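# Wind the cable round a held reel's hub

## Task

With one gripper holding the reel, pin the cable close to one of its ends beneath a finger of that same gripper, then wrap the cable around the reel's hub for more than one complete turn. Over almost the whole turn the cable must lie no farther from the hub than roughly its own thickness, and any stretch that doubles back between the flanges is subtracted from the turn. Declare completion only while that gripper keeps the reel still and lifted above the table, the second arm's moving parts touch neither reel nor cable, and the second arm presses only lightly, if at all, on the holding arm.

## Robot and tools

Robot: two arms, left_arm and right_arm, each a six-joint arm ending in a two-finger parallel gripper with a wrist camera. Bases sit at left_arm (+0.030, +0.296, 0) m and right_arm (-0.040, -0.234, 0) m, turned only slightly about z. A camera stand stands behind the arms. Loose objects can get brief outside shoves.

Frame: one scene frame for everything. Origin at table-top height, midway between the nominal bases; +x points out over the table, +y toward left_arm, +z up. Arm names do not match image left/right. A gripper's fingers point along its own +z and separate along its own y. end_effector_position (m) is the spot between the pads, about 1 cm short of the fingertips; end_effector_quat_wxyz is its orientation. Both may be off by a few cm or degrees.

Row layout (shared by execute_actions and move): 14 numbers, each in [-1, 1]. First left_arm: dx, dy, dz, rx, ry, rz, opening; then right_arm in the same order. Both arms always appear, even if one stays still. dx..rz are offsets, not poses: measured along scene axes from that arm's Hand target when the action or move began; 1.0 equals 0.6 m or 180 degrees; rx, ry, rz form one rotation vector, turning about the Hand target's position. Opening is absolute: +1 fully open (0.094 m), -1 shut. Sending 0 as opening closes halfway-ish, so resend the present opening to leave a gripper alone. Six zeros re-request the current Hand target.

execute_actions(actions, cameras): actions is a list of actions; each action is a table of up to 15 rows, one per 1/30 s step; a short table repeats its final row. Every row in an action counts from the same start pose; the next action starts from the new Hand target, so repeated offsets accumulate. An empty list returns state plus all camera images. cameras: list of names, ["all"], or [] for none.

move(target, speed, blend, opening_speed, grip_force, blocking, cameras): target is one row or a list of up to 15 rows; every row's offsets count from the Hand targets at the move's start, not from the prior row. Straight paths, all arms finishing together, capped at 10 s, no obstacle avoidance. speed: m/s, 0.002 to 2.9, default 0.25 (turns at twice that in rad/s); one value or one per row. blend: corner rounding in m, 0 means stop at each row. opening_speed: per second on the -1..+1 scale, at least 0.2; use it to close gently. grip_force: newtons per pad, 10 to 50, one value or one per arm; it persists, and low values close slowly. blocking=false returns early while the move continues. The added move: line reports done, off_target, moving, held or fault, and limits such as paced (pose clipped) or held (steps withheld). Done means within 10 mm and 2 degrees; it says nothing about contact. Faster moves lag and stray more and hit harder.

wait(seconds 0 to 10) lets time run with commands held. stop brakes a running move. zoom_image(camera, region [x0, y0, x1, y1] px, at most 504 by 504) enlarges part of the latest image. read_manual gives licence texts only. finished_scene(scene) ends the scene with the current scene number; irreversible.

Cameras: cam_high, cam_low, cam_left_wrist, cam_right_wrist, each 672x504.

Results: Hand target (last commanded pose after clipping; next offsets start here), end_effector_position/quat, grip_measured (opening on the command scale; reads a bit wide when empty, narrower than a firmly squeezed part), grip_effort_nm (gripper motor effort, negative closing; not pad force, and it keeps a residue at rest), Joint positions (last value is opening in m), joint velocities (may say within noise), joint torques (include arm weight, wrap at ±28 N m on joints 1 to 3), Tool commands, step readings of position, and MOTOR HOT or OVER-TEMPERATURE FAULT lines.

Controller behaviour: orientation commands are clipped to 40 degrees from the measured one per step. Friction and weight can leave a gripper a few cm short; waiting will not fix it, so send the remaining distance as an offset. A blocked arm keeps pushing; relieve it by commanding back past the gripper. Grip force jumps to the limit once squeezed about 0.06 below first touch; to release, command well above grip_measured.

Avoid: objects leaving the table or dropping; releasing moving parts; fast contacts; contact or squeezing between the two arms or grippers (the clearance check does not guard grippers or wrist cameras); wrist-camera cables touching things; paths passing near an arm's own base; long stretched-out holds or pushing at unreachable poses, which heat motors until the arm folds or falls.

Each tool is called after ">>>" in YAML: its name, and indented under it one key for each argument.

## Session

>>> execute_actions:
  actions: []
  cameras: ["all"]

Scene clock: 0.00 s.
left_arm: end_effector_position=(+0.2139, +0.1045, +0.1827) grip_measured=+1.000 grip_effort_nm=n/a end_effector_quat_wxyz=(+0.564, -0.133, +0.811, -0.077) | right_arm: end_effector_position=(+0.1754, -0.1633, +0.1294) grip_measured=+1.000 grip_effort_nm=n/a end_effector_quat_wxyz=(+0.366, +0.101, +0.925, -0.028)
Joint positions: left_arm=[-1.507 1.272 0.812 -0.993 -1.208 -1.743 0.094] | right_arm=[0.743 0.858 0.636 -0.855 0.593 0.835 0.094]
Joint velocities: within noise
Joint torques (N m): no reading
Heat: left arm: 36 °C; right arm: 33 °C.
Hand target: left_arm +0.2152, +0.1051, +0.1891; +0.573, -0.134, +0.805, -0.079 | right_arm +0.1744, -0.1668, +0.1311; +0.367, +0.101, +0.924, -0.036
Tool commands: left_gripper/opening=+1.0 right_gripper/opening=+1.0

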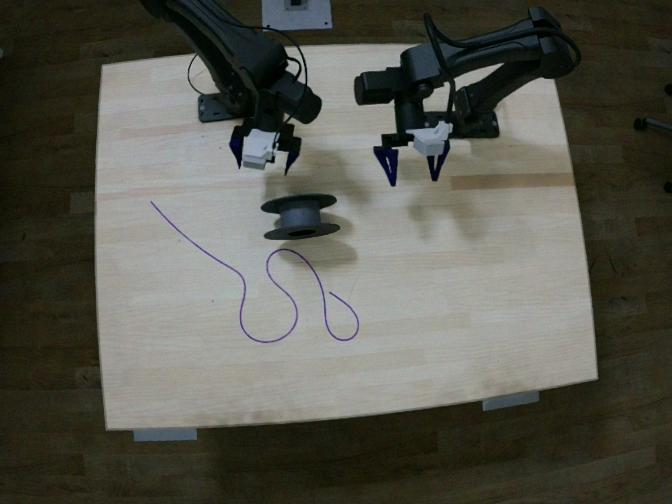

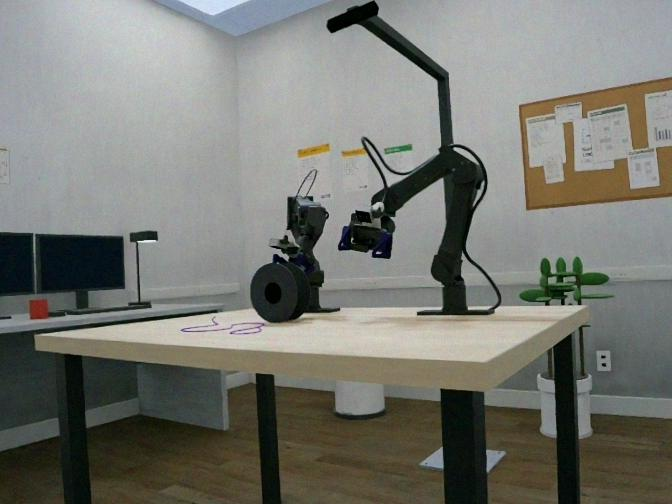

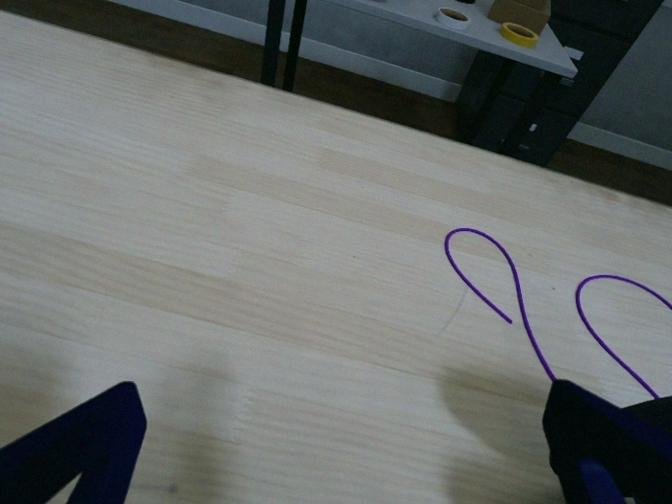

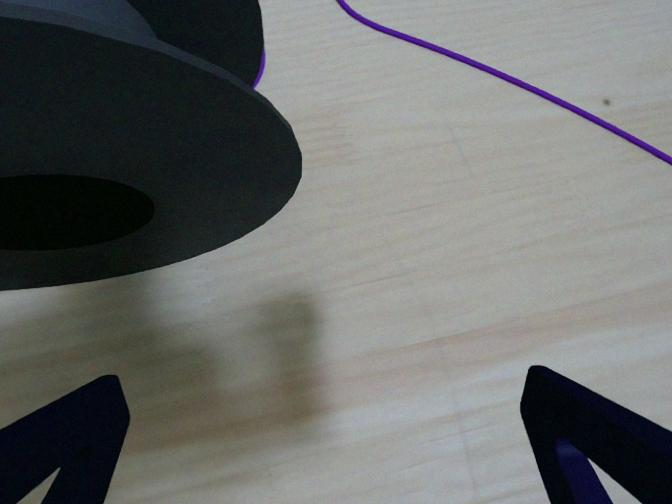

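>>> zoom_image:
  camera: "cam_high"
  region: [230, 160, 380, 280]

>>> zoom_image:
  camera: "cam_low"
  region: [160, 220, 340, 360]

>>> zoom_image:
  camera: "cam_right_wrist"
  region: [0, 0, 336, 336]

Scaled by 3.360.

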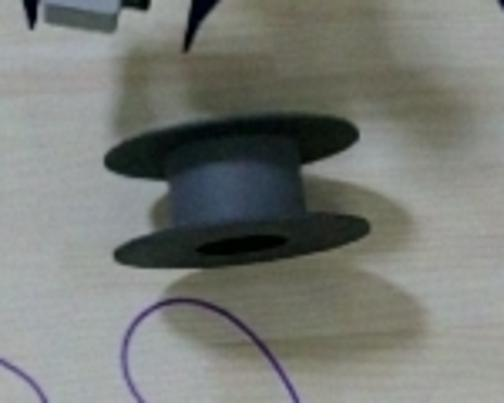

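Scaled by 2.800.

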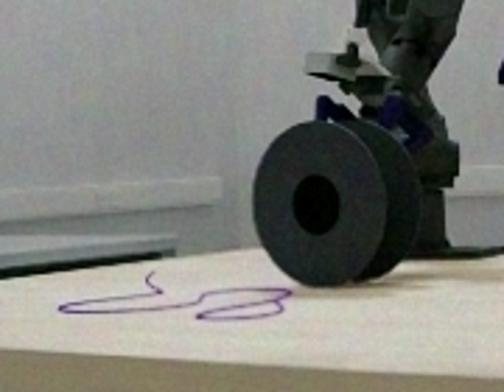

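Scaled by 1.500.

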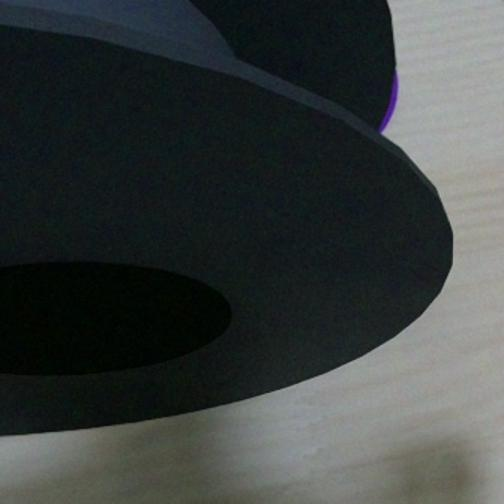

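>>> zoom_image:
  camera: "cam_high"
  region: [220, 230, 380, 360]

>>> move:
  target:
    - [0,0,0,0,0,0,1, 0.009,0.011,0.315,0,0,0,0.0]
    - [0,0,0.15,0,0,0,1, 0.259,0.145,0.330,-0.174,0.212,0.539,0.0]
  blend: [0.05, 0]
  speed: 0.3
  cameras: ["all"]

Scaled by 3.150.

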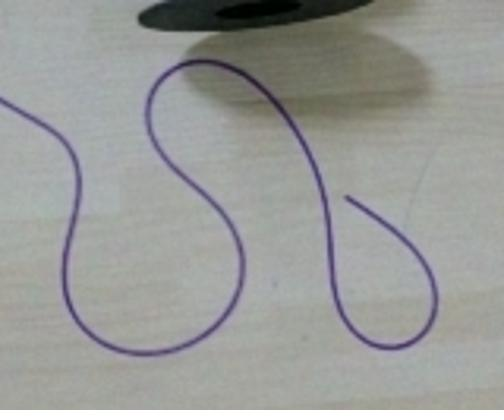

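Scene clock: 311.57 s.
left_arm: end_effector_position=(+0.2139, +0.1033, +0.2658) grip_measured=+1.000 grip_effort_nm=-0.01 end_effector_quat_wxyz=(+0.564, -0.129, +0.813, -0.071) | right_arm: end_effector_position=(+0.3404, -0.0782, +0.3337) grip_measured=+0.003 grip_effort_nm=-0.15 end_effector_quat_wxyz=(-0.262, +0.673, -0.683, +0.104)
Joint positions: left_arm=[-1.507 1.265 1.141 -1.34 -1.206 -1.739 0.094] | right_arm=[0.352 1.843 2.352 -1.508 -0.009 -1.171 0.047]
Joint torques (N m): left_arm=[-0.03 -4.19 8.14 0.19 -0.74 -0.03] | right_arm=[0.75 -6.3 7.34 0.85 0.03 -0.06]
Heat: left arm: 37 °C; right arm: 36 °C.
Hand target: left_arm +0.2152, +0.1051, +0.2791; +0.573, -0.134, +0.805, -0.079 | right_arm +0.3297, -0.0798, +0.3293; +0.000, +0.708, -0.707, +0.000
Off the commanded pose: left_arm 0.013 m, 2 deg | right_arm 0.012 m, 33 deg.
joint sent to its limit (right arm) — joint 4 (wrist pitch), lower limit. The joint targets are off in orientation, not in position.
move: off_target (left_arm, right_arm)

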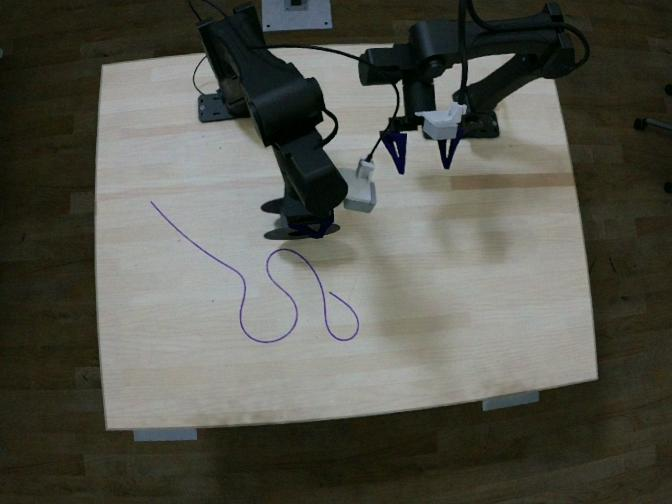

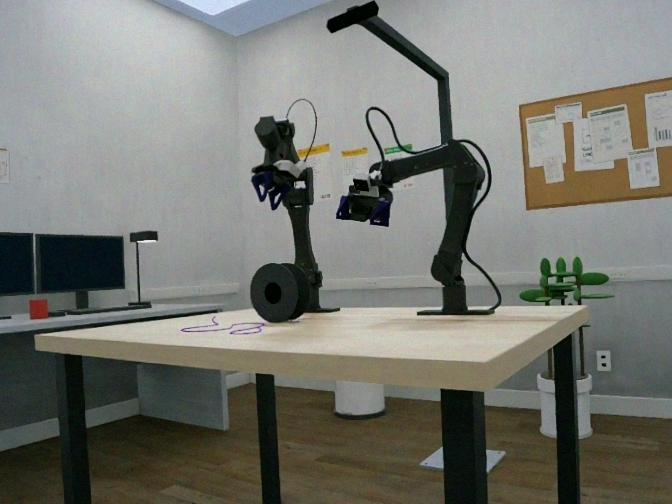

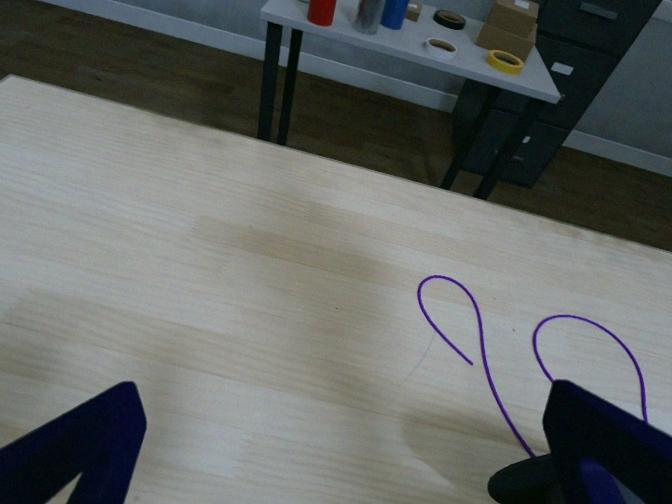

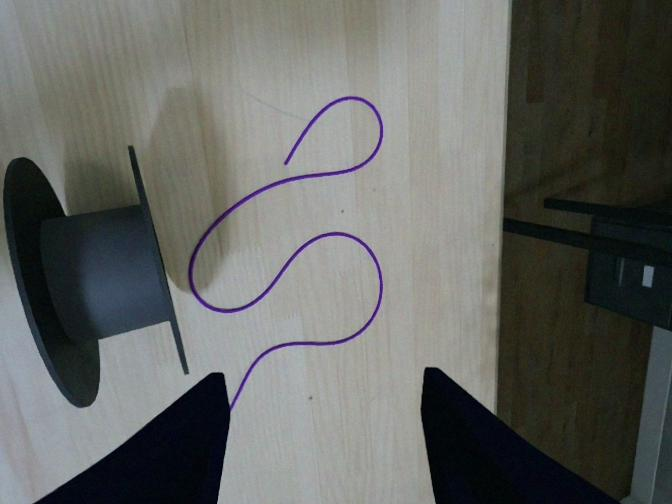

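>>> move:
  target:
    - [0,0,0,0,0,0,1, -0.183,-0.2,-0.017,0,0.19,-0.46,0.0]
    - [0.19,-0.147,-0.08,0.272,0.0025,-0.322,0.2, -0.217,-0.367,-0.117,0,0.379,-0.915,0.0]
    - [0.380,-0.293,-0.215,0.544,0.005,-0.6435,0.0, -0.217,-0.367,-0.117,0,0.379,-0.915,0.0]
  blend: [0.05, 0.05, 0]
  speed: 0.35
  cameras: ["all"]

Scene clock: 505.00 s.
left_arm: end_effector_position=(+0.4450, -0.0689, +0.1640) grip_measured=+0.202 grip_effort_nm=-0.10 end_effector_quat_wxyz=(+0.185, +0.915, +0.352, +0.073) | right_arm: end_effector_position=(+0.2109, -0.3087, +0.2663) grip_measured=+0.003 grip_effort_nm=-0.14 end_effector_quat_wxyz=(+0.053, +0.710, +0.622, +0.327)
Joint positions: left_arm=[-0.716 2.542 2.832 -1.464 0.047 1.69 0.056] | right_arm=[-0.748 1.335 1.503 -1.512 -0.641 1.06 0.047]
Joint torques (N m): left_arm=[-0.47 -10.86 7.72 0.65 -0.02 0.03] | right_arm=[-0.84 -2.99 4.4 0.21 -0.4 0.08]
Heat: left arm: 39 °C; right arm: 37 °C.
Hand target: left_arm +0.4433, -0.0707, +0.1501; +0.161, +0.921, +0.349, +0.061 | right_arm +0.1995, -0.3000, +0.2590; -0.270, +0.642, +0.664, +0.271
Tool commands: left_gripper/opening=+0.2 right_gripper/opening=+0.0
Off the commanded pose: left_arm 0.014 m, 3 deg | right_arm 0.016 m, 39 deg.
joint sent to its limit (right arm) — joint 4 (wrist pitch), lower limit. The joint targets are off in orientation, not in position.
move: off_target (left_arm, right_arm; path cut at 10 s); path passed 2 of 3 targets; target 3's new opening was not sent; blend cut to 0 m at target 2; limits=paced

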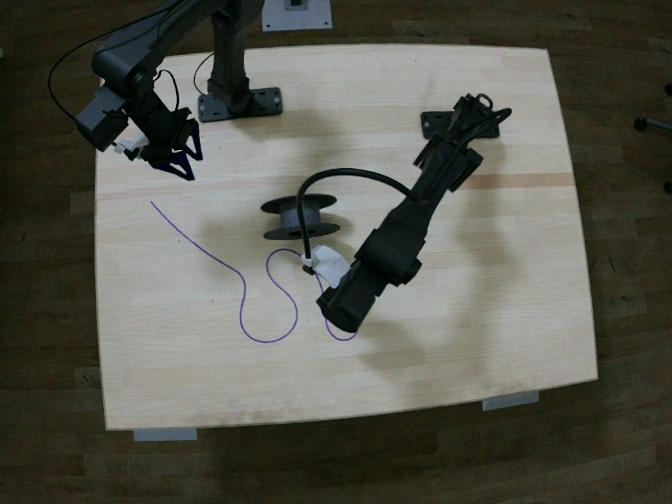

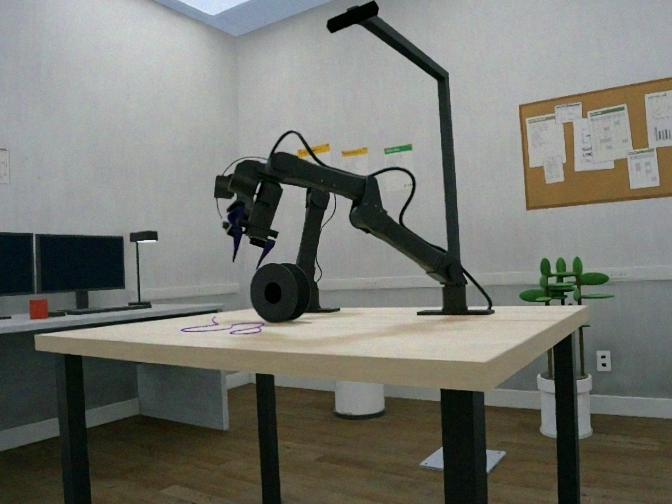

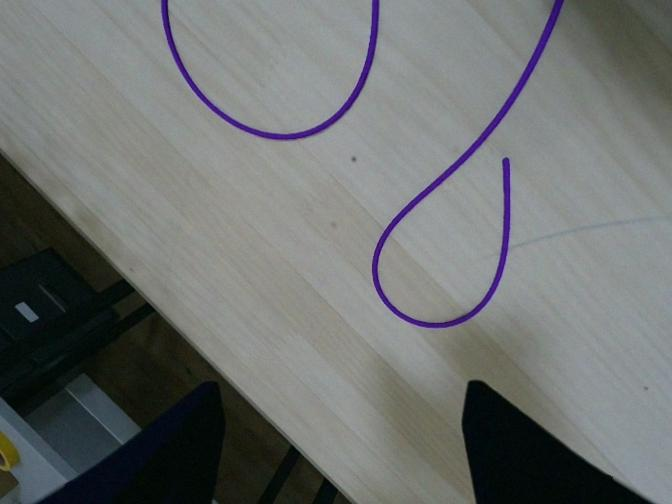

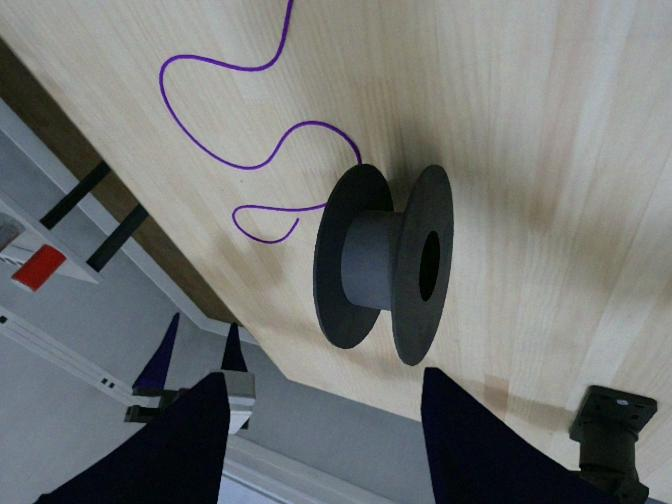

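>>> move:
  target: [-0.02,0.0375,-0.233,0,0,0.0444,-0.3, 0,0,0,0,0,0,0.0]
  speed: 0.2
  cameras: ["cam_left_wrist", "cam_low"]

Scene clock: 545.63 s.
left_arm: end_effector_position=(+0.4307, -0.0462, +0.0144) grip_measured=-0.299 grip_effort_nm=-0.05 end_effector_quat_wxyz=(+0.149, +0.897, +0.411, +0.068) | right_arm: end_effector_position=(+0.2109, -0.3087, +0.2663) grip_measured=+0.003 grip_effort_nm=-0.15 end_effector_quat_wxyz=(+0.053, +0.710, +0.622, +0.327)
Joint positions: left_arm=[-0.716 2.325 1.848 -0.765 0.002 1.575 0.033] | right_arm=[-0.748 1.335 1.503 -1.512 -0.641 1.06 0.047]
Joint torques (N m): left_arm=[-0.32 -13.55 3.7 1.12 -0.07 -0.11] | right_arm=[-0.95 -2.97 4.33 0.21 -0.41 0.07]
Heat: left arm: 37 °C; right arm: 35 °C.
Hand target: left_arm +0.4313, -0.0482, +0.0104; +0.157, +0.895, +0.412, +0.072 | right_arm +0.1995, -0.3000, +0.2590; -0.270, +0.642, +0.664, +0.271
Off the commanded pose: left_arm 0.005 m, 1 deg | right_arm 0.016 m, 39 deg.
joint sent to its limit (right arm) — joint 4 (wrist pitch), lower limit. The joint targets are off in orientation, not in position.
move: off_target (right_arm)
Images, in order (width x height): cam_low 672x504, cam_left_wrist 672x504.

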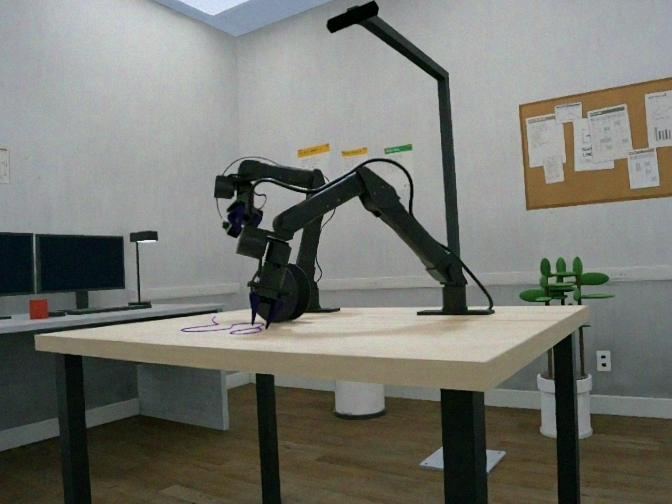

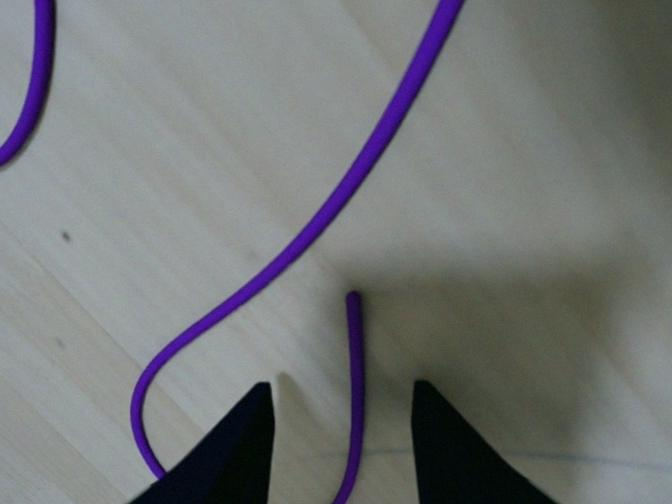

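>>> zoom_image:
  camera: "cam_low"
  region: [220, 270, 320, 345]

>>> zoom_image:
  camera: "cam_left_wrist"
  region: [250, 260, 450, 410]

Scaled by 5.040.

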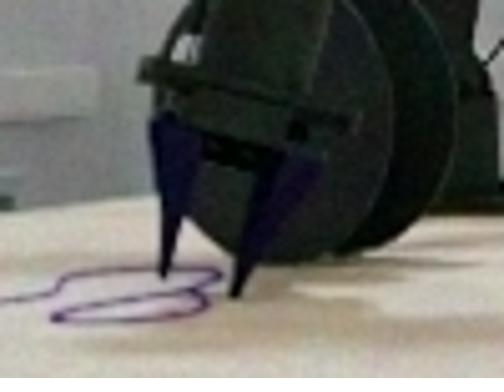

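Scaled by 2.520.

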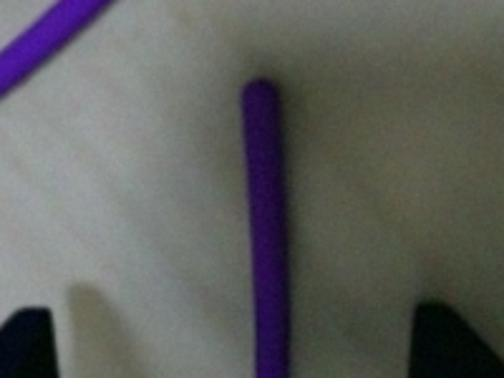

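>>> move:
  target: [-0.0067,-0.0075,-0.0133,0,0,0,-0.3, 0,0,0,0,0,0,0.0]
  speed: 0.06
  cameras: ["cam_left_wrist", "cam_low"]

>>> zoom_image:
  camera: "cam_low"
  region: [220, 270, 320, 345]

Scene clock: 589.47 s.
left_arm: end_effector_position=(+0.4311, -0.0506, +0.0146) grip_measured=-0.299 grip_effort_nm=-0.05 end_effector_quat_wxyz=(+0.157, +0.895, +0.412, +0.075) | right_arm: end_effector_position=(+0.2109, -0.3087, +0.2663) grip_measured=+0.003 grip_effort_nm=-0.14 end_effector_quat_wxyz=(+0.053, +0.710, +0.622, +0.327)
Joint positions: left_arm=[-0.725 2.319 1.831 -0.732 -0.007 1.564 0.033] | right_arm=[-0.748 1.335 1.503 -1.512 -0.641 1.06 0.047]
Joint torques (N m): left_arm=[-0.7 -12.42 3.63 1.08 -0.02 -0.1] | right_arm=[-0.87 -2.96 4.37 0.24 -0.41 0.07]
Heat: left arm: 36 °C; right arm: 35 °C.
Hand target: left_arm +0.4272, -0.0527, +0.0023; +0.157, +0.895, +0.412, +0.072 | right_arm +0.1995, -0.3000, +0.2590; -0.270, +0.642, +0.664, +0.271
Off the commanded pose: left_arm 0.013 m, 0 deg | right_arm 0.016 m, 39 deg.
joint sent to its limit (right arm) — joint 4 (wrist pitch), lower limit. The joint targets are off in orientation, not in position.
move: off_target (left_arm, right_arm)
Images, in order (width x height): cam_low 672x504, cam_left_wrist 672x504.

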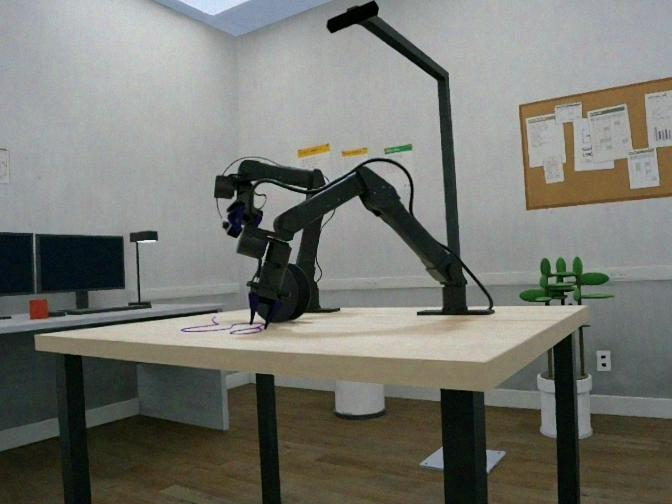

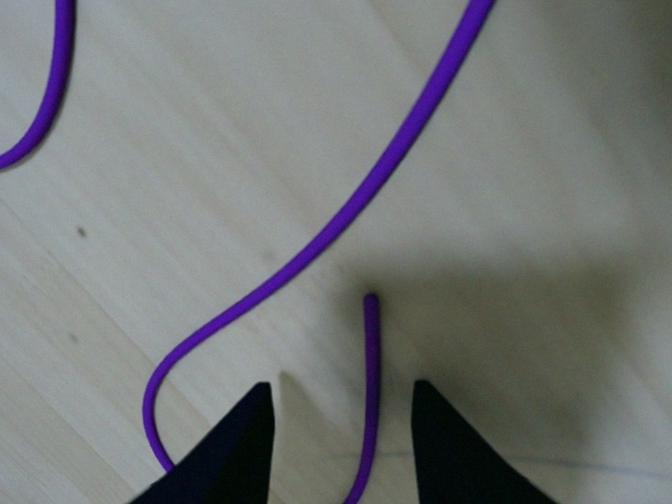

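Scaled by 5.040.

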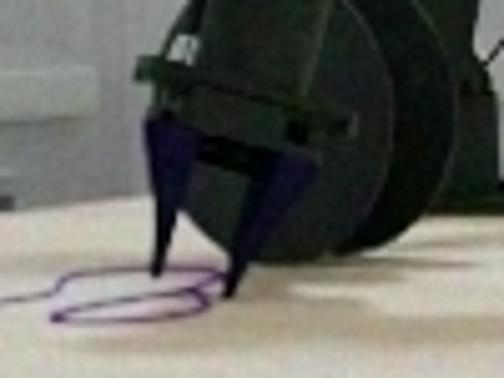

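>>> move:
  target: [-0.004,-0.002,-0.02,0,0,0,-0.3, 0,0,0,0,0,0,0.0]
  speed: 0.06
  cameras: ["cam_left_wrist", "cam_low"]

>>> zoom_image:
  camera: "cam_low"
  region: [220, 270, 320, 345]

Scene clock: 596.93 s.
left_arm: end_effector_position=(+0.4310, -0.0507, +0.0142) grip_measured=-0.299 grip_effort_nm=-0.05 end_effector_quat_wxyz=(+0.162, +0.893, +0.412, +0.081) | right_arm: end_effector_position=(+0.2109, -0.3087, +0.2663) grip_measured=+0.003 grip_effort_nm=-0.15 end_effector_quat_wxyz=(+0.053, +0.710, +0.622, +0.327)
Joint positions: left_arm=[-0.728 2.308 1.804 -0.703 -0.015 1.56 0.033] | right_arm=[-0.748 1.335 1.503 -1.512 -0.641 1.06 0.047]
Joint torques (N m): left_arm=[-0.88 -10.82 3.04 1.22 0.03 -0.1] | right_arm=[-0.84 -3.02 4.41 0.22 -0.41 0.08]
Heat: left arm: 35 °C; right arm: 35 °C.
Hand target: left_arm +0.4248, -0.0539, -0.0097; +0.157, +0.895, +0.412, +0.072 | right_arm +0.1995, -0.3000, +0.2590; -0.270, +0.642, +0.664, +0.271
Off the commanded pose: left_arm 0.025 m, 1 deg | right_arm 0.016 m, 39 deg.
joint sent to its limit (right arm) — joint 4 (wrist pitch), lower limit. The joint targets are off in orientation, not in position.
move: off_target (left_arm, right_arm)
Images, in order (width x height): cam_low 672x504, cam_left_wrist 672x504.

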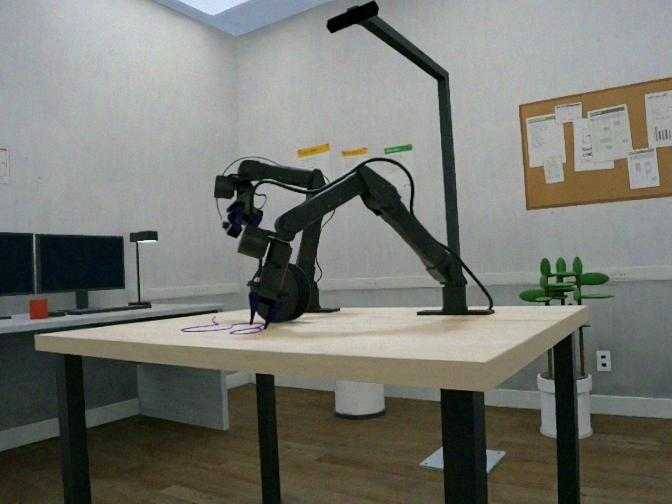

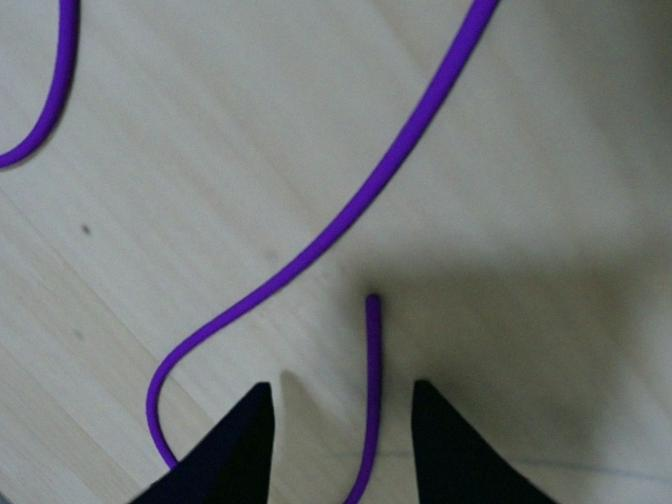

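Scaled by 5.040.

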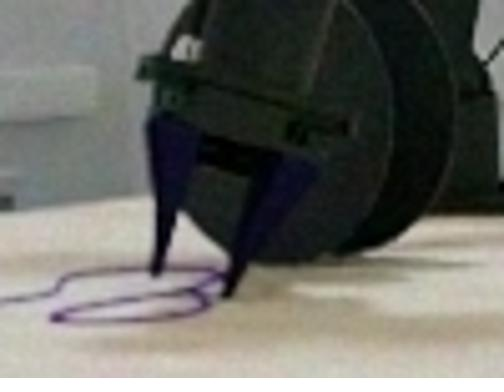

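>>> move:
  target: [0,0,0,0,0,0,-1, 0,0,0,0,0,0,0.0]
  speed: 0.06
  opening_speed: 0.8
  grip_force: [25, 50]
  cameras: ["cam_left_wrist"]

Scene clock: 615.73 s.
left_arm: end_effector_position=(+0.4335, -0.0548, +0.0119) grip_measured=-0.940 grip_effort_nm=-0.50 end_effector_quat_wxyz=(+0.174, +0.891, +0.411, +0.085) | right_arm: end_effector_position=(+0.2109, -0.3087, +0.2663) grip_measured=+0.003 grip_effort_nm=-0.14 end_effector_quat_wxyz=(+0.053, +0.710, +0.622, +0.327)
Joint positions: left_arm=[-0.731 2.308 1.785 -0.659 -0.015 1.559 0.003] | right_arm=[-0.748 1.335 1.503 -1.512 -0.641 1.06 0.047]
Joint torques (N m): left_arm=[-0.66 -10.76 4.64 0.87 0.03 -0.1] | right_arm=[-0.94 -2.93 4.37 0.23 -0.41 0.08]
Heat: left arm: 35 °C; right arm: 34 °C.
Hand target: left_arm +0.4248, -0.0540, -0.0096; +0.157, +0.895, +0.412, +0.072 | right_arm +0.1995, -0.3000, +0.2590; -0.270, +0.642, +0.664, +0.271
Off the commanded pose: left_arm 0.023 m, 2 deg | right_arm 0.016 m, 39 deg.
joint sent to its limit (right arm) — joint 4 (wrist pitch), lower limit. The joint targets are off in orientation, not in position.
grip_force (N): 25, 50
move: off_target (left_arm, right_arm)
Images, in order (width x height): cam_left_wrist 672x504.

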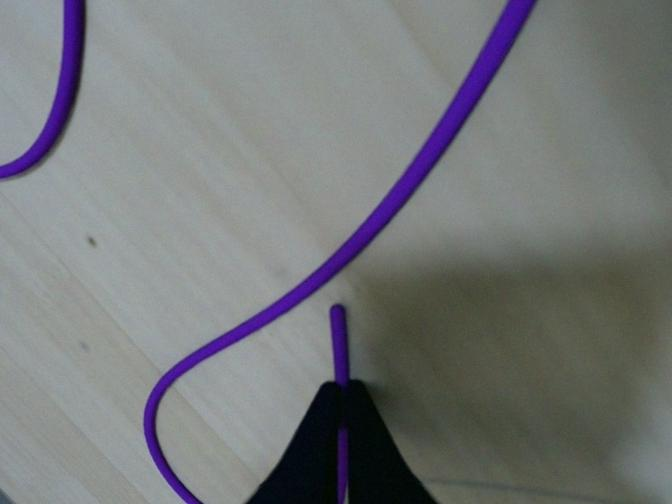

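>>> move:
  target: [0,0,0.22,0,0,0,-1, 0,0,0,0,0,0,0.0]
  speed: 0.15
  cameras: ["cam_left_wrist", "cam_low", "cam_high", "cam_right_wrist"]

Scene clock: 621.87 s.
left_arm: end_effector_position=(+0.4274, -0.0495, +0.1033) grip_measured=-0.943 grip_effort_nm=-0.57 end_effector_quat_wxyz=(+0.142, +0.897, +0.413, +0.071) | right_arm: end_effector_position=(+0.2109, -0.3087, +0.2663) grip_measured=+0.003 grip_effort_nm=-0.14 end_effector_quat_wxyz=(+0.053, +0.710, +0.622, +0.327)
Joint positions: left_arm=[-0.731 2.308 2.175 -1.121 -0.015 1.558 0.003] | right_arm=[-0.748 1.335 1.503 -1.512 -0.641 1.06 0.047]
Joint torques (N m): left_arm=[-0.65 -15.05 8.42 0.59 0.04 -0.1] | right_arm=[-0.88 -2.96 4.3 0.19 -0.39 0.07]
Heat: left arm: 35 °C; right arm: 34 °C.
Hand target: left_arm +0.4248, -0.0540, +0.1224; +0.157, +0.895, +0.412, +0.072 | right_arm +0.1995, -0.3000, +0.2590; -0.270, +0.642, +0.664, +0.271
Off the commanded pose: left_arm 0.020 m, 2 deg | right_arm 0.016 m, 39 deg.
joint sent to its limit (right arm) — joint 4 (wrist pitch), lower limit. The joint targets are off in orientation, not in position.
grip_force (N): 25, 50
move: off_target (left_arm, right_arm)

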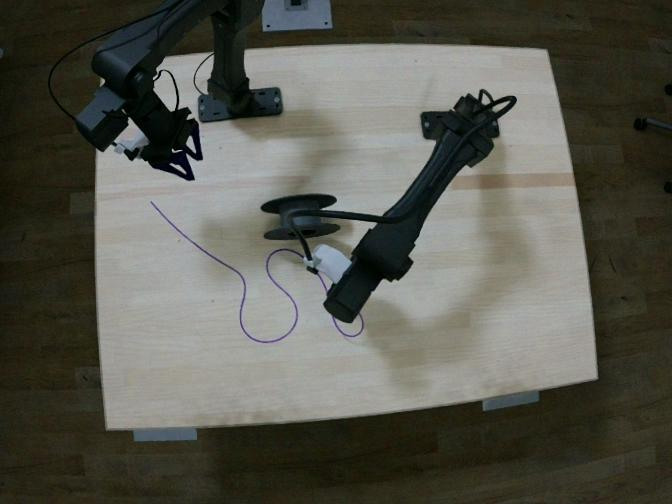

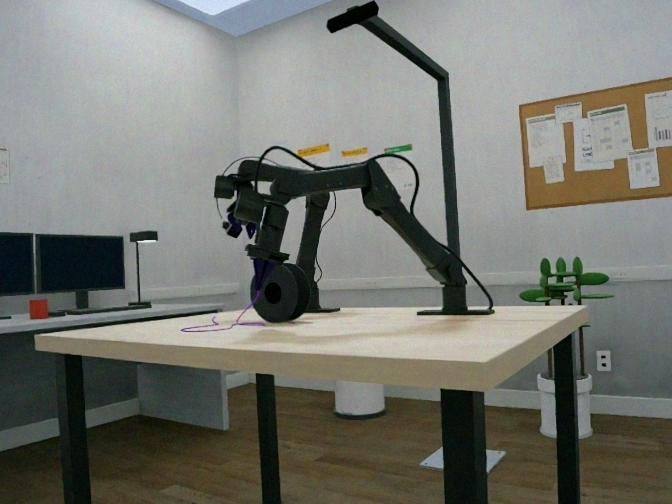

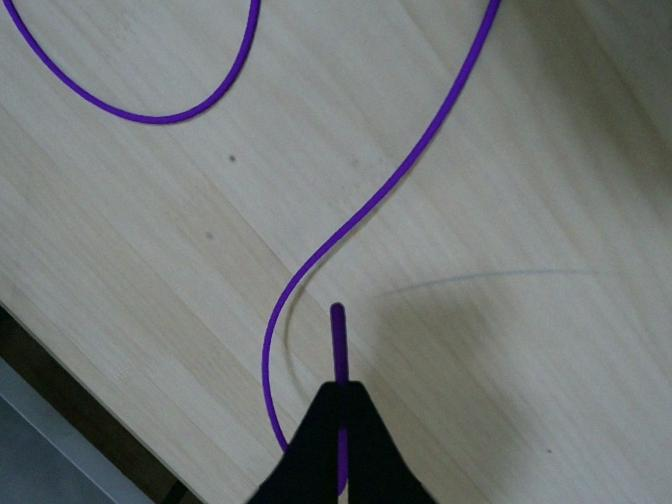

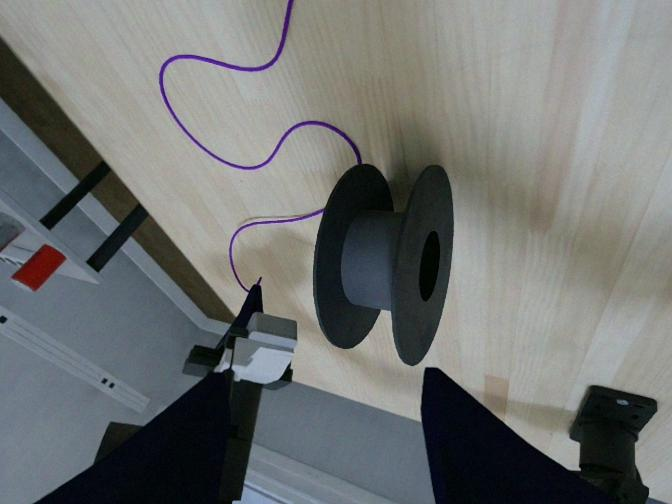

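>>> zoom_image:
  camera: "cam_low"
  region: [170, 220, 330, 345]

>>> zoom_image:
  camera: "cam_right_wrist"
  region: [170, 120, 470, 390]

Scaled by 3.150.

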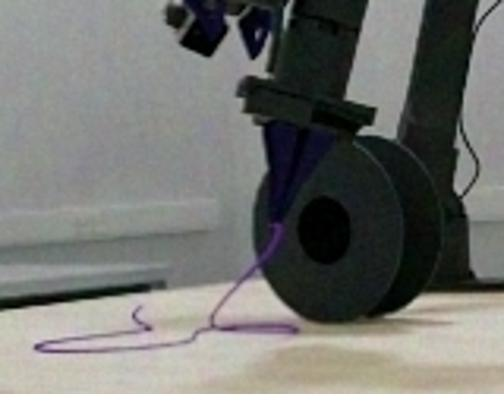

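Scaled by 1.680.

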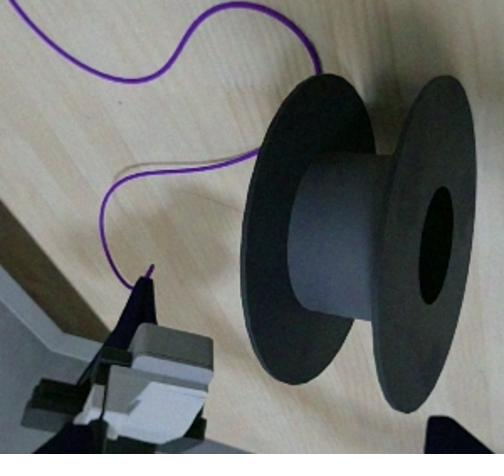

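>>> move:
  target:
    - [-0.237,0.36,0.08,-0.106,0.168,0.1446,-1, 0,0,0,0,0,0,0.0]
    - [-0.277,0.08,0.163,-0.106,0.168,0.1446,-1, 0,0,0,0,0,0,0.0]
  blend: [0.03, 0]
  speed: 0.2
  cameras: ["cam_left_wrist", "cam_low", "cam_high", "cam_right_wrist"]

Scene clock: 698.27 s.
left_arm: end_effector_position=(+0.2535, -0.0006, +0.2172) grip_measured=-0.943 grip_effort_nm=-0.57 end_effector_quat_wxyz=(+0.163, +0.733, +0.632, -0.193) | right_arm: end_effector_position=(+0.2109, -0.3087, +0.2663) grip_measured=+0.003 grip_effort_nm=-0.14 end_effector_quat_wxyz=(+0.053, +0.710, +0.622, +0.327)
Joint positions: left_arm=[-0.734 1.69 1.694 -1.281 0.426 0.929 0.003] | right_arm=[-0.748 1.335 1.503 -1.512 -0.641 1.06 0.047]
Joint torques (N m): left_arm=[0.03 -6 8.46 0.69 0.22 -0.07] | right_arm=[-0.87 -3.02 4.36 0.23 -0.39 0.06]
Heat: left arm: 42 °C; right arm: 34 °C.
Hand target: left_arm +0.2587, -0.0060, +0.2201; +0.168, +0.731, +0.632, -0.195 | right_arm +0.1995, -0.3000, +0.2590; -0.270, +0.642, +0.664, +0.271
Off the commanded pose: left_arm 0.008 m, 1 deg | right_arm 0.016 m, 39 deg.
joint sent to its limit (right arm) — joint 4 (wrist pitch), lower limit. The joint targets are off in orientation, not in position.
grip_force (N): 25, 50
move: off_target (right_arm)

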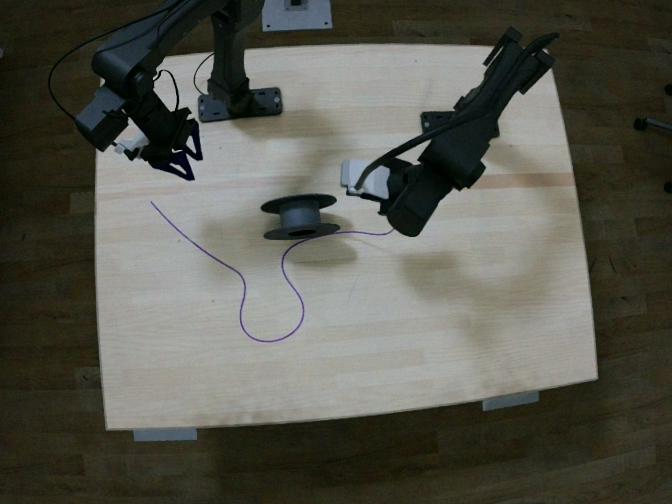

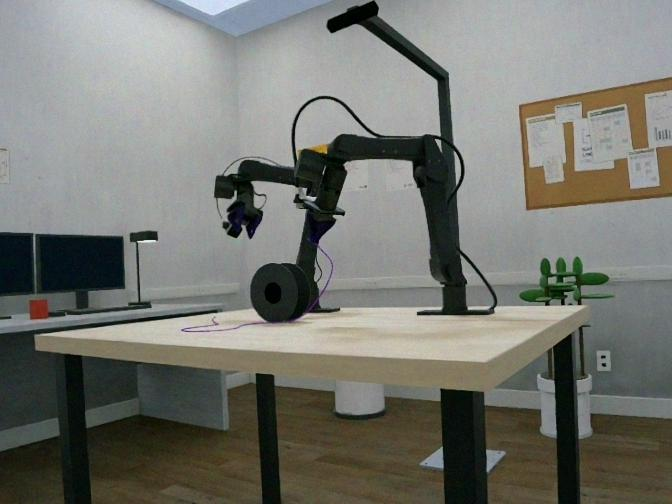

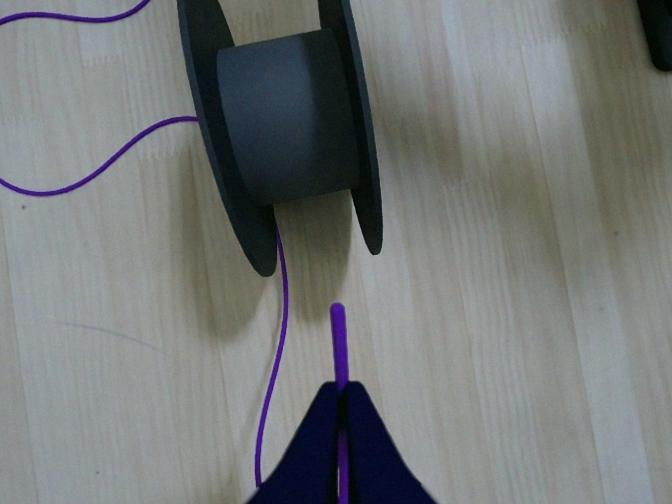

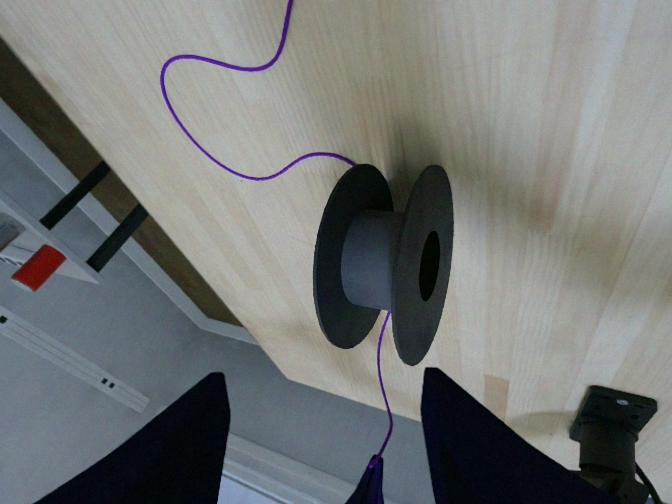

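>>> move:
  target: [0.009,-0.273,-0.02,0,0,0.07,-1, 0,0,0,0,0,0,0.0]
  speed: 0.15
  cameras: ["cam_left_wrist", "cam_low", "cam_high", "cam_right_wrist"]

Scene clock: 769.77 s.
left_arm: end_effector_position=(+0.2613, -0.1664, +0.2151) grip_measured=-0.943 grip_effort_nm=-0.58 end_effector_quat_wxyz=(+0.196, +0.659, +0.704, -0.179) | right_arm: end_effector_position=(+0.2109, -0.3087, +0.2663) grip_measured=+0.003 grip_effort_nm=-0.15 end_effector_quat_wxyz=(+0.053, +0.710, +0.622, +0.327)
Joint positions: left_arm=[-1.038 2.152 2.289 -1.217 0.23 0.418 0.003] | right_arm=[-0.748 1.335 1.503 -1.512 -0.641 1.06 0.047]
Joint torques (N m): left_arm=[-0.01 -9.25 8.53 0.81 0.05 -0.11] | right_arm=[-0.87 -2.99 4.3 0.22 -0.4 0.07]
Heat: left arm: 37 °C; right arm: 33 °C.
Hand target: left_arm +0.2641, -0.1697, +0.2082; +0.189, +0.657, +0.709, -0.176 | right_arm +0.1995, -0.3000, +0.2590; -0.270, +0.642, +0.664, +0.271
Off the commanded pose: left_arm 0.008 m, 1 deg | right_arm 0.016 m, 39 deg.
joint sent to its limit (right arm) — joint 4 (wrist pitch), lower limit. The joint targets are off in orientation, not in position.
grip_force (N): 25, 50
move: off_target (right_arm)

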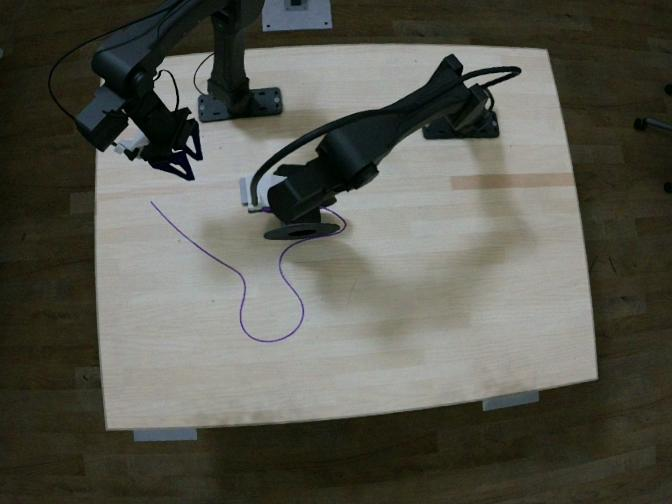

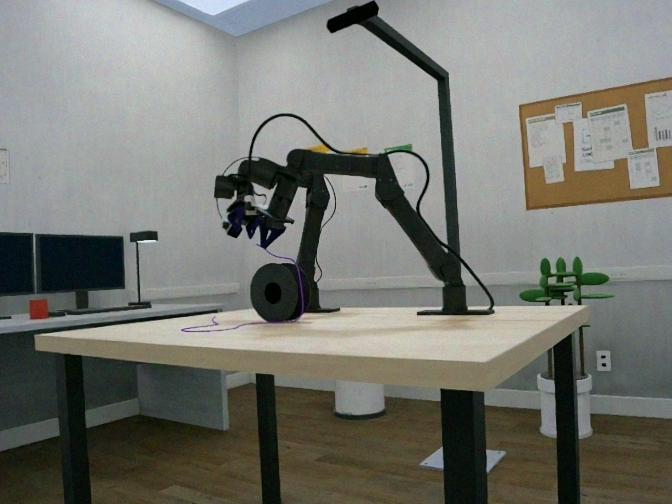

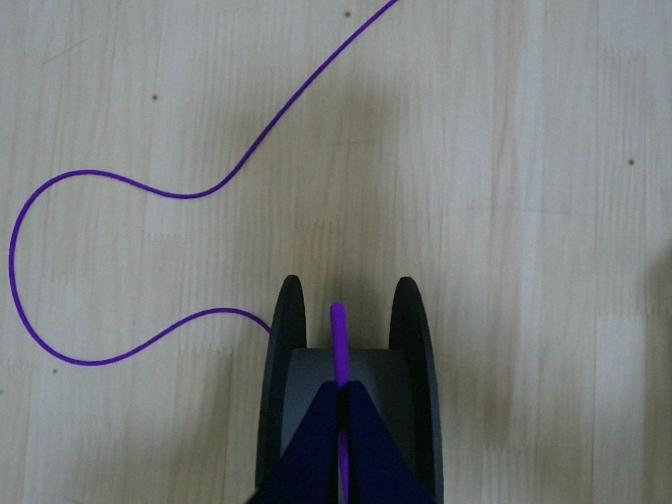

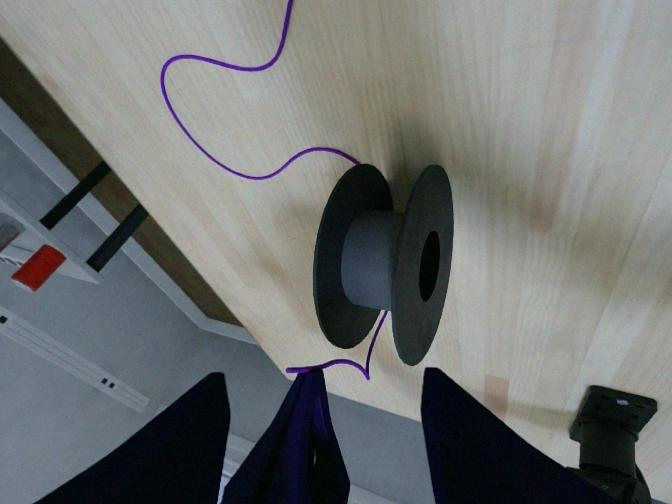

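>>> move:
  target: [0,0,0,0,0,0,-1, 0.119,-0.05,-0.198,-0.139,0.002,-0.010,0.1]
  speed: 0.2
  cameras: ["cam_right_wrist", "cam_low", "cam_high", "cam_left_wrist"]

Scene clock: 849.00 s.
left_arm: end_effector_position=(+0.2612, -0.1663, +0.2151) grip_measured=-0.943 grip_effort_nm=-0.58 end_effector_quat_wxyz=(+0.196, +0.659, +0.704, -0.179) | right_arm: end_effector_position=(+0.2722, -0.3307, +0.1362) grip_measured=+0.097 grip_effort_nm=0.13 end_effector_quat_wxyz=(-0.117, +0.697, +0.696, +0.130)
Joint positions: left_arm=[-1.038 2.152 2.289 -1.218 0.23 0.417 0.003] | right_arm=[-0.507 1.903 1.69 -1.508 -0.319 1.07 0.052]
Joint torques (N m): left_arm=[0.01 -9.25 8.58 0.84 0.05 -0.09] | right_arm=[0.47 -7.47 7.91 -0.2 -0.08 0.06]
Heat: left arm: 37 °C; right arm: 33 °C.
Hand target: left_arm +0.2641, -0.1698, +0.2083; +0.189, +0.657, +0.709, -0.176 | right_arm +0.2709, -0.3300, +0.1402; -0.123, +0.697, +0.696, +0.123
Off the commanded pose: left_arm 0.008 m, 1 deg | right_arm 0.004 m, 1 deg.
grip_force (N): 25, 50
move: done

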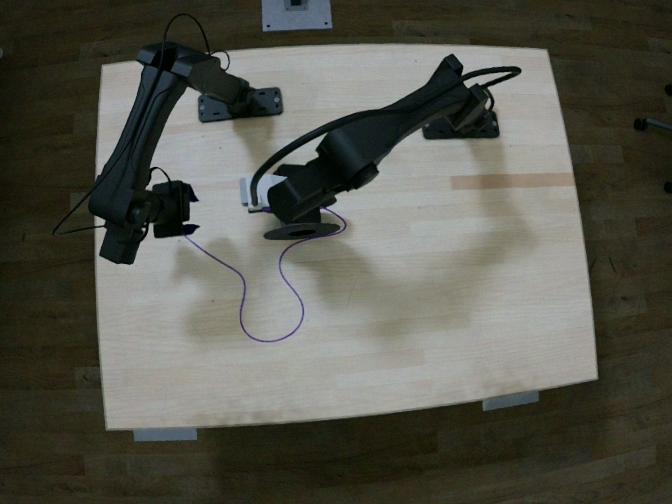

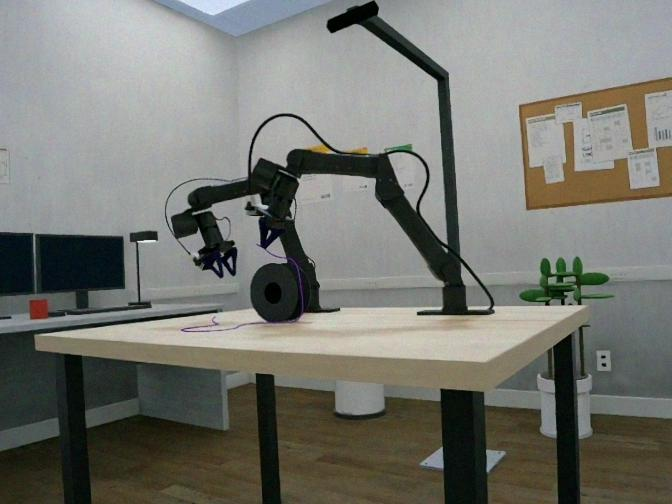

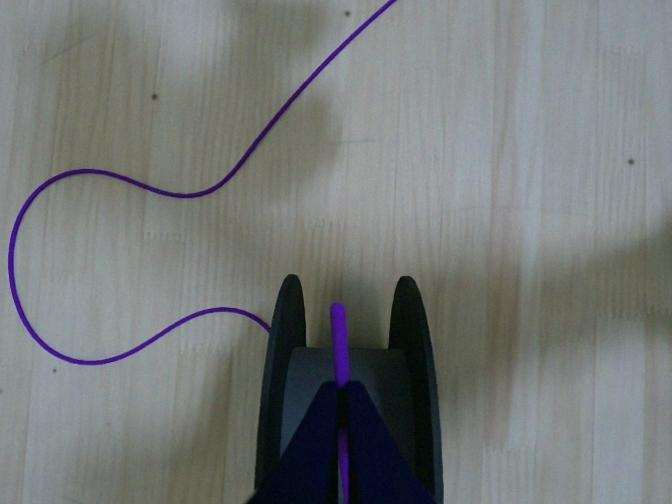

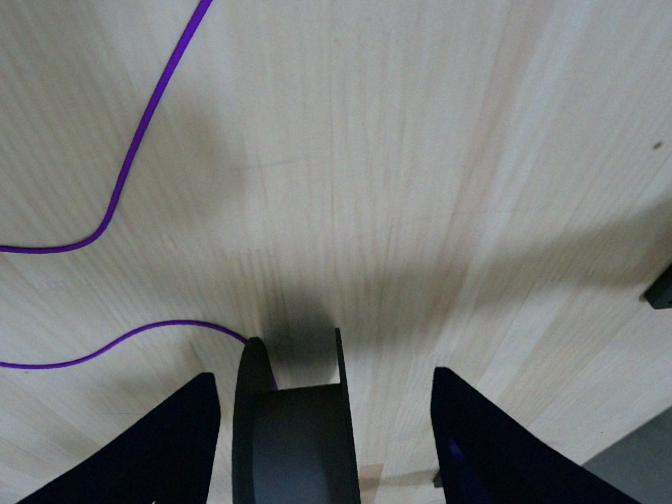

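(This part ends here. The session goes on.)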